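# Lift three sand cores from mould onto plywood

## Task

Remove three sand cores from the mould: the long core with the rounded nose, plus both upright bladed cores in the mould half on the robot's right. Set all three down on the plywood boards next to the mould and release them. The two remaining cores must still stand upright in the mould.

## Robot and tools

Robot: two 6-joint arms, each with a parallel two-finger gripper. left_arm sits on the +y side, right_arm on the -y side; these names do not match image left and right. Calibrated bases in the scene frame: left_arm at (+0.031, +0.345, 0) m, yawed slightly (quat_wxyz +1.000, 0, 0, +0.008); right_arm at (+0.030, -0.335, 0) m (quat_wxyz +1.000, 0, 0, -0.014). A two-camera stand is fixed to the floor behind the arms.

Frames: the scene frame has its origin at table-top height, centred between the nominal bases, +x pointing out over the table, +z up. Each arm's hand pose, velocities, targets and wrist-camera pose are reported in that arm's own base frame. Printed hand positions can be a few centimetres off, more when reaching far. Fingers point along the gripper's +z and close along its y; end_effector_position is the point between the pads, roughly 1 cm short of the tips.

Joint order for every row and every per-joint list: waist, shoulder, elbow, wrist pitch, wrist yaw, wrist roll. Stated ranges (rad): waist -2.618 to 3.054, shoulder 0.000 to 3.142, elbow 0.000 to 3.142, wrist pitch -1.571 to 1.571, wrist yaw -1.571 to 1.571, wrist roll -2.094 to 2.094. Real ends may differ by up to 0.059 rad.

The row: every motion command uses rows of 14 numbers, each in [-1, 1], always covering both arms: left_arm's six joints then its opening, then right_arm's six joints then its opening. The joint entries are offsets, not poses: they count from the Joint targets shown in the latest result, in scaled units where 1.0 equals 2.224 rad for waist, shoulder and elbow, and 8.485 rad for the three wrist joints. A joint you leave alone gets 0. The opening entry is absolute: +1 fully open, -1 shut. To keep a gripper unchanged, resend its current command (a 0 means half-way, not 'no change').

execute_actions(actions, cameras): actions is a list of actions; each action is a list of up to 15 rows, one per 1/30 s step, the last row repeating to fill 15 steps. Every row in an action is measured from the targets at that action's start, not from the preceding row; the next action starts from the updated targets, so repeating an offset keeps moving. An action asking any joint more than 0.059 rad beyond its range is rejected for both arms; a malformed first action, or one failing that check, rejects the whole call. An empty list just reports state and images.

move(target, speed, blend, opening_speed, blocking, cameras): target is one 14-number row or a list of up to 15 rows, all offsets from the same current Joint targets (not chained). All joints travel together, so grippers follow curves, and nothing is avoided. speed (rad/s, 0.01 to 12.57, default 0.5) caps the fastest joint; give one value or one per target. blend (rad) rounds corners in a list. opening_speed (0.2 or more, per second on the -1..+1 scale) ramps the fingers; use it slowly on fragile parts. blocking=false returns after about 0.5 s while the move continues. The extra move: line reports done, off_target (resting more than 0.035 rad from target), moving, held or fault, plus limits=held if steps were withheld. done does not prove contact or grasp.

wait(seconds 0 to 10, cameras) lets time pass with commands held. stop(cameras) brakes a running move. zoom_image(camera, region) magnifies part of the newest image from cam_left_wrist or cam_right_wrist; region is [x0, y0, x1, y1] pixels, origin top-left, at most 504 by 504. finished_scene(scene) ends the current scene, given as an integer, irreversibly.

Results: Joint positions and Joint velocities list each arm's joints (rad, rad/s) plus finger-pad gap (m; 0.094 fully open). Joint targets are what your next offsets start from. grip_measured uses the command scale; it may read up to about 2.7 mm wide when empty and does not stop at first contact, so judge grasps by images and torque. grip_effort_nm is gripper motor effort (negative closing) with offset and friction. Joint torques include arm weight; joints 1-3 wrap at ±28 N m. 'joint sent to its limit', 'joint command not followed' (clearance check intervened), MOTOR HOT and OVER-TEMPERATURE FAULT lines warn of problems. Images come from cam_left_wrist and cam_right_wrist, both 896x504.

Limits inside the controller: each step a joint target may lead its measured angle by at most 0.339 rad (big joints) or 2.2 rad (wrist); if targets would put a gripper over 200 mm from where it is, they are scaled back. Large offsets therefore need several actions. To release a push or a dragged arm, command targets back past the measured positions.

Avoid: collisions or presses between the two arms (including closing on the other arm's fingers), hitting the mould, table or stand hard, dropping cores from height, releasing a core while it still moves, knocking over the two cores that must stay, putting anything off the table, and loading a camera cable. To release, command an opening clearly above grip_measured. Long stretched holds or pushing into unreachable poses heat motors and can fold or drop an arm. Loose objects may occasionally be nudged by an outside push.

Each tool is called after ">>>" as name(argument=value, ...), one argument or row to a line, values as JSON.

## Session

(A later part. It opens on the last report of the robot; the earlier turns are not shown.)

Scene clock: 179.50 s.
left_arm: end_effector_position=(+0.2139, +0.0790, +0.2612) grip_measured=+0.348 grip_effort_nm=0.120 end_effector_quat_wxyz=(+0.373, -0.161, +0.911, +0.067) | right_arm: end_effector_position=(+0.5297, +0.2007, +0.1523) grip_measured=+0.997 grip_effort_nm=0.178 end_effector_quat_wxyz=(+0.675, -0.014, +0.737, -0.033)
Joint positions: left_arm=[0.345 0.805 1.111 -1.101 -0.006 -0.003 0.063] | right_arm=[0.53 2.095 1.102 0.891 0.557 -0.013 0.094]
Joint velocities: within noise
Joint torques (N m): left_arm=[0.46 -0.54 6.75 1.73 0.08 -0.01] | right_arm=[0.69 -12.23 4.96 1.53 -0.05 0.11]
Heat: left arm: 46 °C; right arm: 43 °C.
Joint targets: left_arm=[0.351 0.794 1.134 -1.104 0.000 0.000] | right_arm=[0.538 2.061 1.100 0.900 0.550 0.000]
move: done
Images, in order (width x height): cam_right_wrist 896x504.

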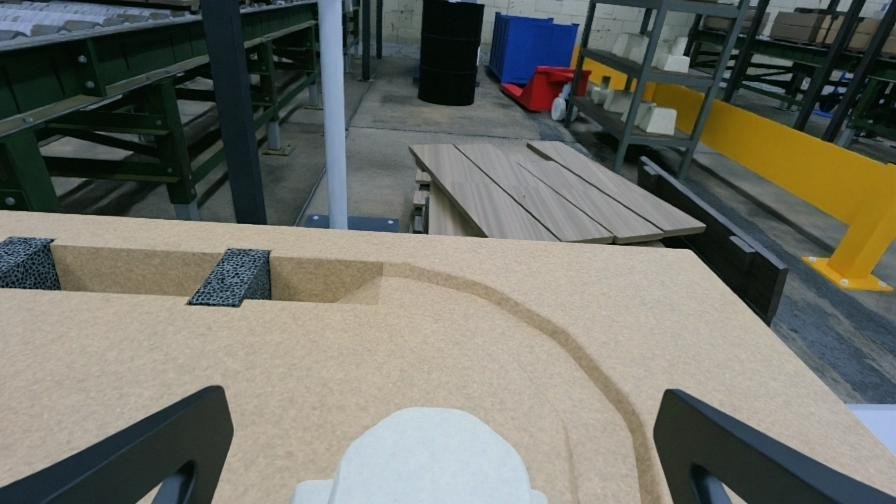

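>>> move(
  target=[0,0,0,0,0,0,0.35,0.0022,-0.008,0,0,0,0,1],
  speed=0.3,
  cameras=["cam_right_wrist"],
)

Scene clock: 182.27 s.
left_arm: end_effector_position=(+0.2139, +0.0790, +0.2612) grip_measured=+0.348 grip_effort_nm=0.120 end_effector_quat_wxyz=(+0.373, -0.161, +0.911, +0.067) | right_arm: end_effector_position=(+0.5282, +0.2031, +0.1597) grip_measured=+0.997 grip_effort_nm=0.178 end_effector_quat_wxyz=(+0.680, -0.013, +0.733, -0.029)
Joint positions: left_arm=[0.345 0.805 1.111 -1.101 -0.006 -0.003 0.063] | right_arm=[0.535 2.081 1.102 0.891 0.557 -0.013 0.094]
Joint velocities: within noise
Joint torques (N m): left_arm=[0.53 -0.55 6.8 1.74 0.09 -0.02] | right_arm=[0.68 -12.52 5 1.54 -0.05 0.12]
Heat: left arm: 46 °C; right arm: 45 °C.
Joint targets: left_arm=[0.351 0.794 1.134 -1.104 0.000 0.000] | right_arm=[0.543 2.043 1.100 0.900 0.550 0.000]
move: off_target (right_arm); right_arm: the shoulder is farthest, 0.038 rad from its target
Images, in order (width x height): cam_right_wrist 896x504.

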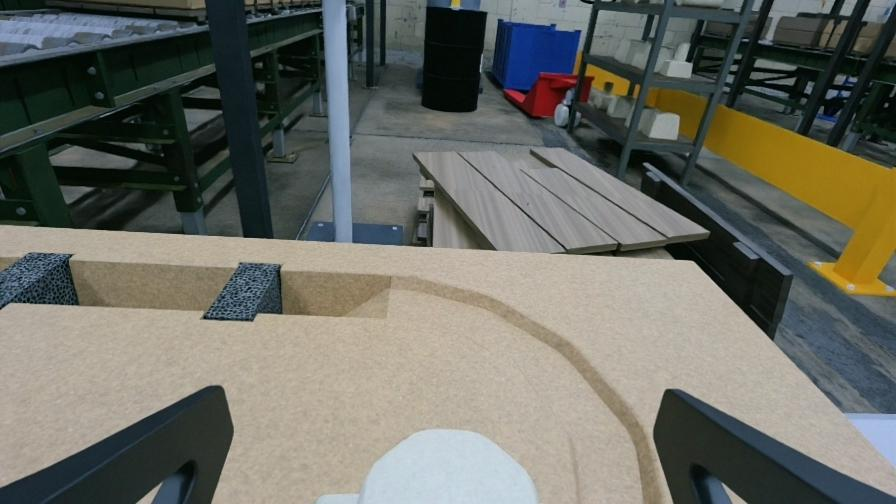

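>>> move(
  target=[
    [0,0,0,0,0,0,0.35,-0.001,-0.004,0,0,0,0,1],
    [0,0,0,0,0,0,0.35,-0.001,-0.004,0,0,0,0,-1],
  ],
  opening_speed=1.5,
  speed=0.3,
  cameras=["cam_right_wrist"],
)

Scene clock: 186.90 s.
left_arm: end_effector_position=(+0.2139, +0.0790, +0.2612) grip_measured=+0.348 grip_effort_nm=0.125 end_effector_quat_wxyz=(+0.373, -0.161, +0.911, +0.067) | right_arm: end_effector_position=(+0.5271, +0.2039, +0.1696) grip_measured=-0.354 grip_effort_nm=-1.004 end_effector_quat_wxyz=(+0.687, -0.005, +0.727, -0.020)
Joint positions: left_arm=[0.345 0.805 1.111 -1.101 -0.006 -0.003 0.063] | right_arm=[0.537 2.065 1.102 0.896 0.559 0 0.03]
Joint velocities: within noise
Joint torques (N m): left_arm=[0.57 -0.61 6.82 1.74 0.07 -0.03] | right_arm=[0.21 -11.88 5.05 1.48 -0.08 -0.04]
Heat: left arm: 45 °C; right arm: 45 °C.
Joint targets: left_arm=[0.351 0.794 1.134 -1.104 0.000 0.000] | right_arm=[0.540 2.034 1.100 0.900 0.550 0.000]
move: done; target 2's new numbers were sent with right_arm's shoulder 0.039 rad from that target
Images, in order (width x height): cam_right_wrist 896x504.

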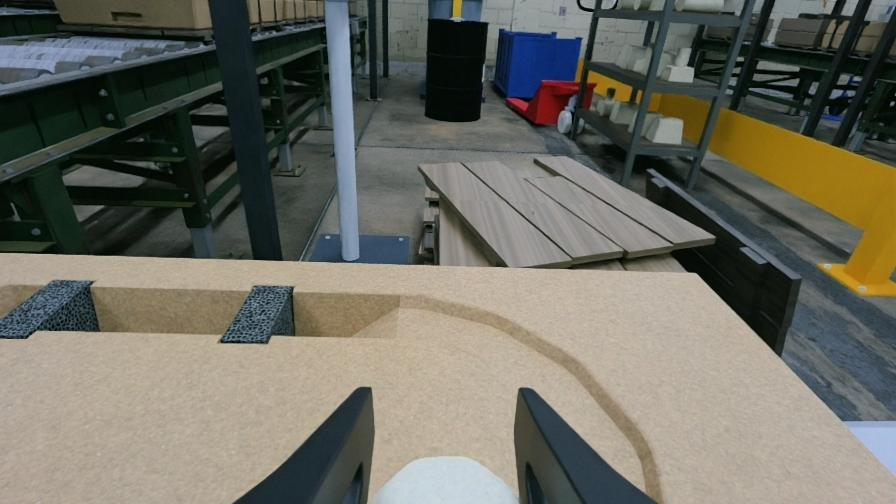

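>>> move(
  target=[
    [0,0,0,0,0,0,0.35,0,-0.0652,0.036,-0.0177,0,0,-1],
    [0,0,0,0,0,0,0.35,0,-0.1034,0.0944,-0.0413,0,0,-1],
  ],
  speed=0.25,
  blend=0.02,
  cameras=["cam_right_wrist"],
)

Scene clock: 194.60 s.
left_arm: end_effector_position=(+0.2139, +0.0790, +0.2612) grip_measured=+0.348 grip_effort_nm=0.115 end_effector_quat_wxyz=(+0.373, -0.161, +0.911, +0.067) | right_arm: end_effector_position=(+0.5235, +0.2040, +0.2600) grip_measured=-0.354 grip_effort_nm=-1.004 end_effector_quat_wxyz=(+0.674, -0.016, +0.739, -0.022)
Joint positions: left_arm=[0.345 0.805 1.111 -1.101 -0.006 -0.003 0.063] | right_arm=[0.537 1.857 1.261 0.489 0.546 0.001 0.03]
Joint velocities: within noise
Joint torques (N m): left_arm=[0.58 -0.54 6.79 1.74 0.08 -0.01] | right_arm=[0.23 -13.08 10.04 2.07 0.06 -0.05]
Heat: left arm: 45 °C; right arm: 46 °C.
Joint targets: left_arm=[0.351 0.794 1.134 -1.104 0.000 0.000] | right_arm=[0.540 1.804 1.310 0.549 0.550 0.000]
move: off_target (right_arm); right_arm: the wrist pitch is farthest, 0.061 rad from its target
Images, in order (width x height): cam_right_wrist 896x504.

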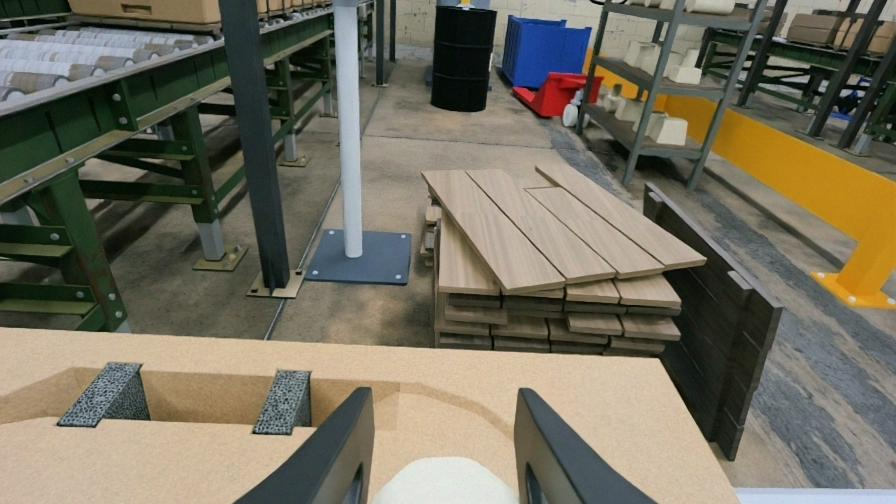

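>>> move(
  target=[
    [0,0,0,0,0,0,0.35,-0.2653,0,0.0854,-0.0883,-0.053,0,-1],
    [0,0,0,0,0,0,0.35,-0.3417,0.0881,0.2113,-0.1873,-0.0648,0,-1],
    [0,0,0,0,0,0,0.35,-0.3431,0.232,0.4047,-0.225,-0.0648,0,-1],
  ],
  speed=[0.7,0.7,0.4],
  blend=[0.1,0.05,0],
)

Scene clock: 213.37 s.
left_arm: end_effector_position=(+0.2139, +0.0790, +0.2612) grip_measured=+0.348 grip_effort_nm=0.125 end_effector_quat_wxyz=(+0.373, -0.161, +0.911, +0.067) | right_arm: end_effector_position=(+0.4616, -0.1016, +0.0848) grip_measured=-0.354 grip_effort_nm=-1.004 end_effector_quat_wxyz=(+0.043, +0.108, +0.993, -0.008)
Joint positions: left_arm=[0.345 0.805 1.111 -1.101 -0.006 -0.003 0.063] | right_arm=[-0.216 2.32 2.169 -1.333 0.006 0.001 0.03]
Joint velocities: within noise
Joint torques (N m): left_arm=[0.58 -0.5 6.9 1.75 0.07 -0.02] | right_arm=[-0.61 -11.02 8.53 -0.02 -0.06 -0.05]
Heat: left arm: 44 °C; right arm: 45 °C.
Joint targets: left_arm=[0.351 0.794 1.134 -1.104 0.000 0.000] | right_arm=[-0.223 2.320 2.210 -1.360 0.000 0.000]
move: off_target (right_arm); right_arm: the elbow is farthest, 0.041 rad from its target

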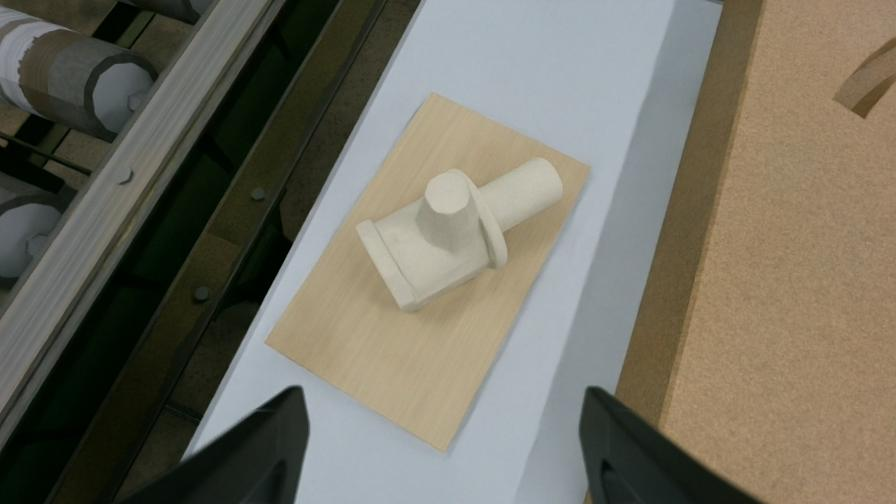

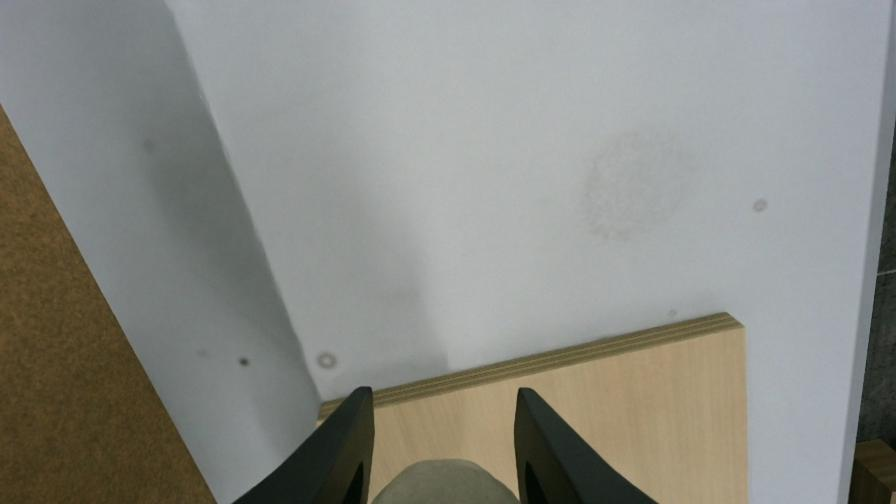

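>>> move(
  target=[0,0,0,0,0,0,0.35,0,0.023,0.0054,-0.0035,0,0,-1],
  speed=0.12,
  cameras=[],
)

>>> move(
  target=[0,0,0,0,0,0,0.35,0,0.011,0.002,-0.0018,0,0,-1],
  speed=0.08,
  cameras=["cam_right_wrist"],
)

Scene clock: 219.50 s.
left_arm: end_effector_position=(+0.2139, +0.0790, +0.2612) grip_measured=+0.348 grip_effort_nm=0.125 end_effector_quat_wxyz=(+0.373, -0.161, +0.911, +0.067) | right_arm: end_effector_position=(+0.4557, -0.1003, +0.0640) grip_measured=-0.354 grip_effort_nm=-1.009 end_effector_quat_wxyz=(+0.010, +0.108, +0.994, -0.004)
Joint positions: left_arm=[0.345 0.805 1.111 -1.101 -0.006 -0.003 0.063] | right_arm=[-0.216 2.372 2.18 -1.357 0.006 0.001 0.03]
Joint velocities: within noise
Joint torques (N m): left_arm=[0.5 -0.59 6.75 1.75 0.08 -0.02] | right_arm=[-0.59 -11.32 8.55 -0.15 -0.06 -0.05]
Heat: left arm: 44 °C; right arm: 47 °C.
Joint targets: left_arm=[0.351 0.794 1.134 -1.104 0.000 0.000] | right_arm=[-0.223 2.371 2.222 -1.389 0.000 0.000]
move: off_target (right_arm); right_arm: the elbow is farthest, 0.042 rad from its target
No camera images: "cameras" was empty.

Scene clock: 220.30 s.
left_arm: end_effector_position=(+0.2139, +0.0790, +0.2612) grip_measured=+0.348 grip_effort_nm=0.120 end_effector_quat_wxyz=(+0.373, -0.161, +0.911, +0.067) | right_arm: end_effector_position=(+0.4529, -0.0996, +0.0560) grip_measured=-0.354 grip_effort_nm=-1.004 end_effector_quat_wxyz=(-0.004, +0.108, +0.994, -0.003)
Joint positions: left_arm=[0.345 0.805 1.111 -1.101 -0.006 -0.003 0.063] | right_arm=[-0.216 2.393 2.186 -1.37 0.006 0.001 0.03]
Joint velocities: within noise
Joint torques (N m): left_arm=[0.51 -0.54 6.76 1.74 0.08 -0.01] | right_arm=[-0.61 -11.19 8.38 -0.2 -0.06 -0.05]
Heat: left arm: 44 °C; right arm: 47 °C.
Joint targets: left_arm=[0.351 0.794 1.134 -1.104 0.000 0.000] | right_arm=[-0.223 2.395 2.227 -1.405 0.000 0.000]
move: off_target (right_arm); right_arm: the elbow is farthest, 0.040 rad from its target
Images, in order (width x height): cam_right_wrist 896x504.

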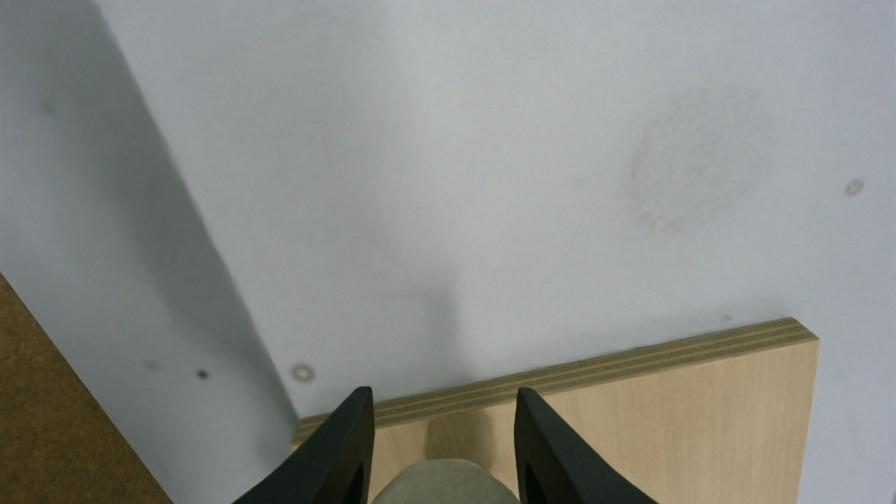

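>>> move(
  target=[0,0,0,0,0,0,0.35,0,0.007,0.001,-0.001,0,0,-1],
  speed=0.08,
  cameras=[],
)

>>> move(
  target=[0,0,0,0,0,0,0.35,0,0.006,0.001,-0.0005,0,0,-1],
  speed=0.08,
  cameras=["cam_right_wrist"],
)

Scene clock: 224.97 s.
left_arm: end_effector_position=(+0.2139, +0.0790, +0.2612) grip_measured=+0.348 grip_effort_nm=0.120 end_effector_quat_wxyz=(+0.373, -0.161, +0.911, +0.067) | right_arm: end_effector_position=(+0.4501, -0.0990, +0.0495) grip_measured=-0.354 grip_effort_nm=-1.004 end_effector_quat_wxyz=(-0.015, +0.108, +0.994, -0.001)
Joint positions: left_arm=[0.345 0.805 1.111 -1.101 -0.006 -0.003 0.063] | right_arm=[-0.216 2.408 2.186 -1.378 0.006 0.001 0.03]
Joint velocities: within noise
Joint torques (N m): left_arm=[0.54 -0.51 6.76 1.75 0.08 -0.04] | right_arm=[-0.58 -11.19 8.47 -0.27 -0.06 -0.05]
Heat: left arm: 44 °C; right arm: 47 °C.
Joint targets: left_arm=[0.351 0.794 1.134 -1.104 0.000 0.000] | right_arm=[-0.223 2.411 2.229 -1.413 0.000 0.000]
move: off_target (right_arm); right_arm: the elbow is farthest, 0.043 rad from its target
No camera images: "cameras" was empty.

Scene clock: 225.70 s.
left_arm: end_effector_position=(+0.2139, +0.0790, +0.2612) grip_measured=+0.348 grip_effort_nm=0.129 end_effector_quat_wxyz=(+0.373, -0.161, +0.911, +0.067) | right_arm: end_effector_position=(+0.4495, -0.0989, +0.0451) grip_measured=-0.354 grip_effort_nm=-1.009 end_effector_quat_wxyz=(-0.020, +0.108, +0.994, -0.001)
Joint positions: left_arm=[0.345 0.805 1.111 -1.101 -0.006 -0.003 0.063] | right_arm=[-0.216 2.421 2.192 -1.382 0.006 0.001 0.03]
Joint velocities: within noise
Joint torques (N m): left_arm=[0.57 -0.57 6.83 1.73 0.09 -0.01] | right_arm=[-0.59 -11.21 8.2 -0.29 -0.06 -0.04]
Heat: left arm: 44 °C; right arm: 47 °C.
Joint targets: left_arm=[0.351 0.794 1.134 -1.104 0.000 0.000] | right_arm=[-0.223 2.425 2.231 -1.417 0.000 0.000]
move: off_target (right_arm); right_arm: the elbow is farthest, 0.039 rad from its target
Images, in order (width x height): cam_right_wrist 896x504.

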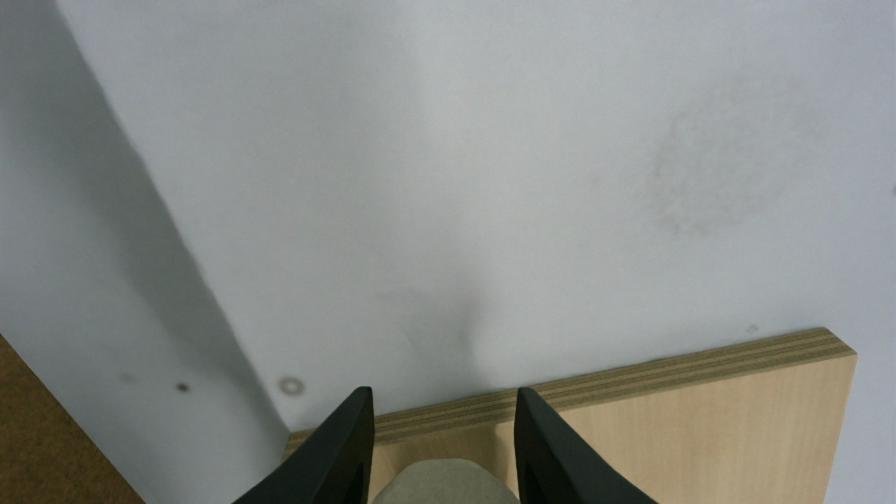

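>>> move(
  target=[0,0,0,0,0,0,0.35,0,0.004,0,0,0,0,0.3],
  opening_speed=0.5,
  speed=0.08,
  cameras=["cam_right_wrist"],
)

Scene clock: 231.70 s.
left_arm: end_effector_position=(+0.2139, +0.0790, +0.2612) grip_measured=+0.348 grip_effort_nm=0.129 end_effector_quat_wxyz=(+0.373, -0.161, +0.911, +0.067) | right_arm: end_effector_position=(+0.4465, -0.0979, +0.0442) grip_measured=+0.297 grip_effort_nm=0.183 end_effector_quat_wxyz=(-0.030, +0.109, +0.994, +0.001)
Joint positions: left_arm=[0.345 0.805 1.111 -1.101 -0.006 -0.003 0.063] | right_arm=[-0.216 2.43 2.203 -1.403 0.004 0.001 0.061]
Joint velocities: within noise
Joint torques (N m): left_arm=[0.58 -0.51 6.8 1.74 0.08 -0.03] | right_arm=[-0.59 -11.21 7.27 -0.11 -0.04 -0.06]
Heat: left arm: 44 °C; right arm: 48 °C.
Joint targets: left_arm=[0.351 0.794 1.134 -1.104 0.000 0.000] | right_arm=[-0.223 2.434 2.231 -1.417 0.000 0.000]
move: done
Images, in order (width x height): cam_right_wrist 896x504.

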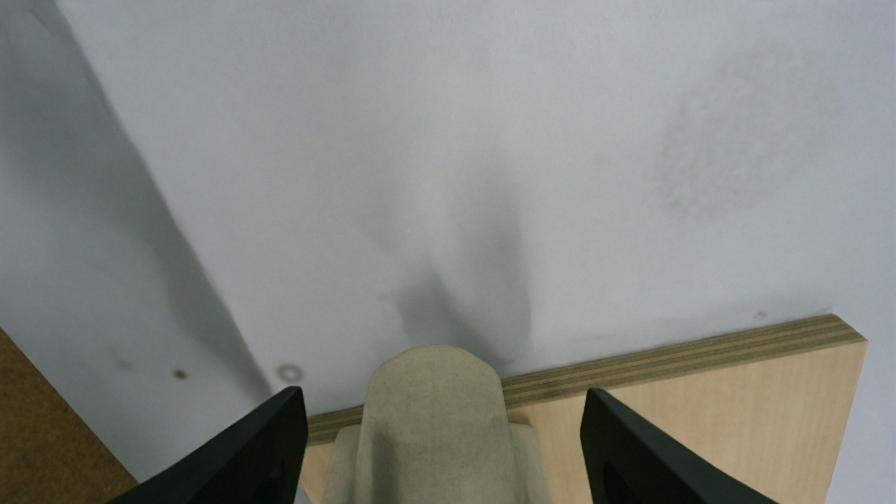

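>>> move(
  target=[
    [0,0,0,0,0,0,0.35,0,-0.08,0,0.008,0,0,0.4],
    [0,0,0,0,0,0,0.35,0,-0.33,-0.15,0.02,0,0,0.6],
  ],
  speed=[0.3,0.8],
  blend=0.04,
  cameras=["cam_right_wrist"],
)

Scene clock: 238.23 s.
left_arm: end_effector_position=(+0.2139, +0.0790, +0.2612) grip_measured=+0.348 grip_effort_nm=0.129 end_effector_quat_wxyz=(+0.373, -0.161, +0.911, +0.067) | right_arm: end_effector_position=(+0.3962, -0.0868, +0.2670) grip_measured=+0.597 grip_effort_nm=0.178 end_effector_quat_wxyz=(+0.246, +0.106, +0.963, -0.028)
Joint positions: left_arm=[0.345 0.805 1.111 -1.101 -0.006 -0.003 0.063] | right_arm=[-0.216 1.71 1.907 -1.266 0.004 0.001 0.075]
Joint velocities: within noise
Joint torques (N m): left_arm=[0.57 -0.61 6.78 1.73 0.09 -0.02] | right_arm=[-0.57 -7.54 4.6 1.04 -0.04 -0.06]
Heat: left arm: 44 °C; right arm: 48 °C.
Joint targets: left_arm=[0.351 0.794 1.134 -1.104 0.000 0.000] | right_arm=[-0.223 1.699 1.898 -1.248 0.000 0.000]
move: done
Images, in order (width x height): cam_right_wrist 896x504.

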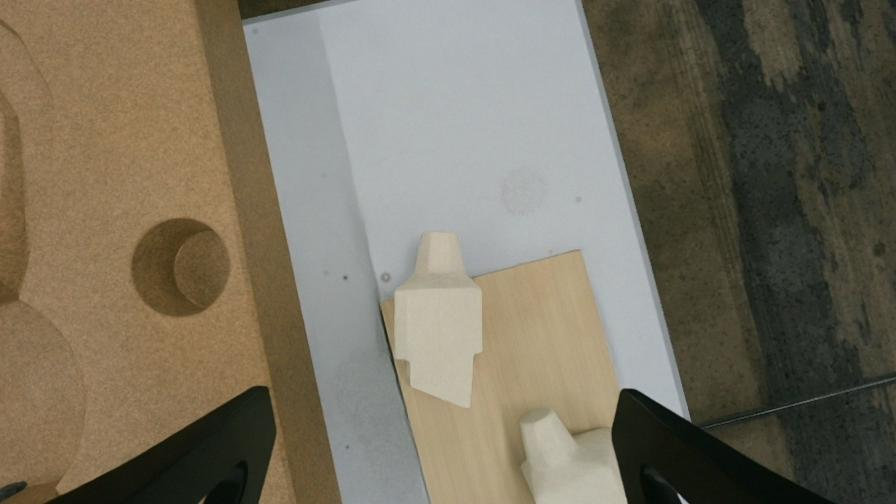

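>>> finished_scene(
  scene=2,
)

The scene is finished: the task was done.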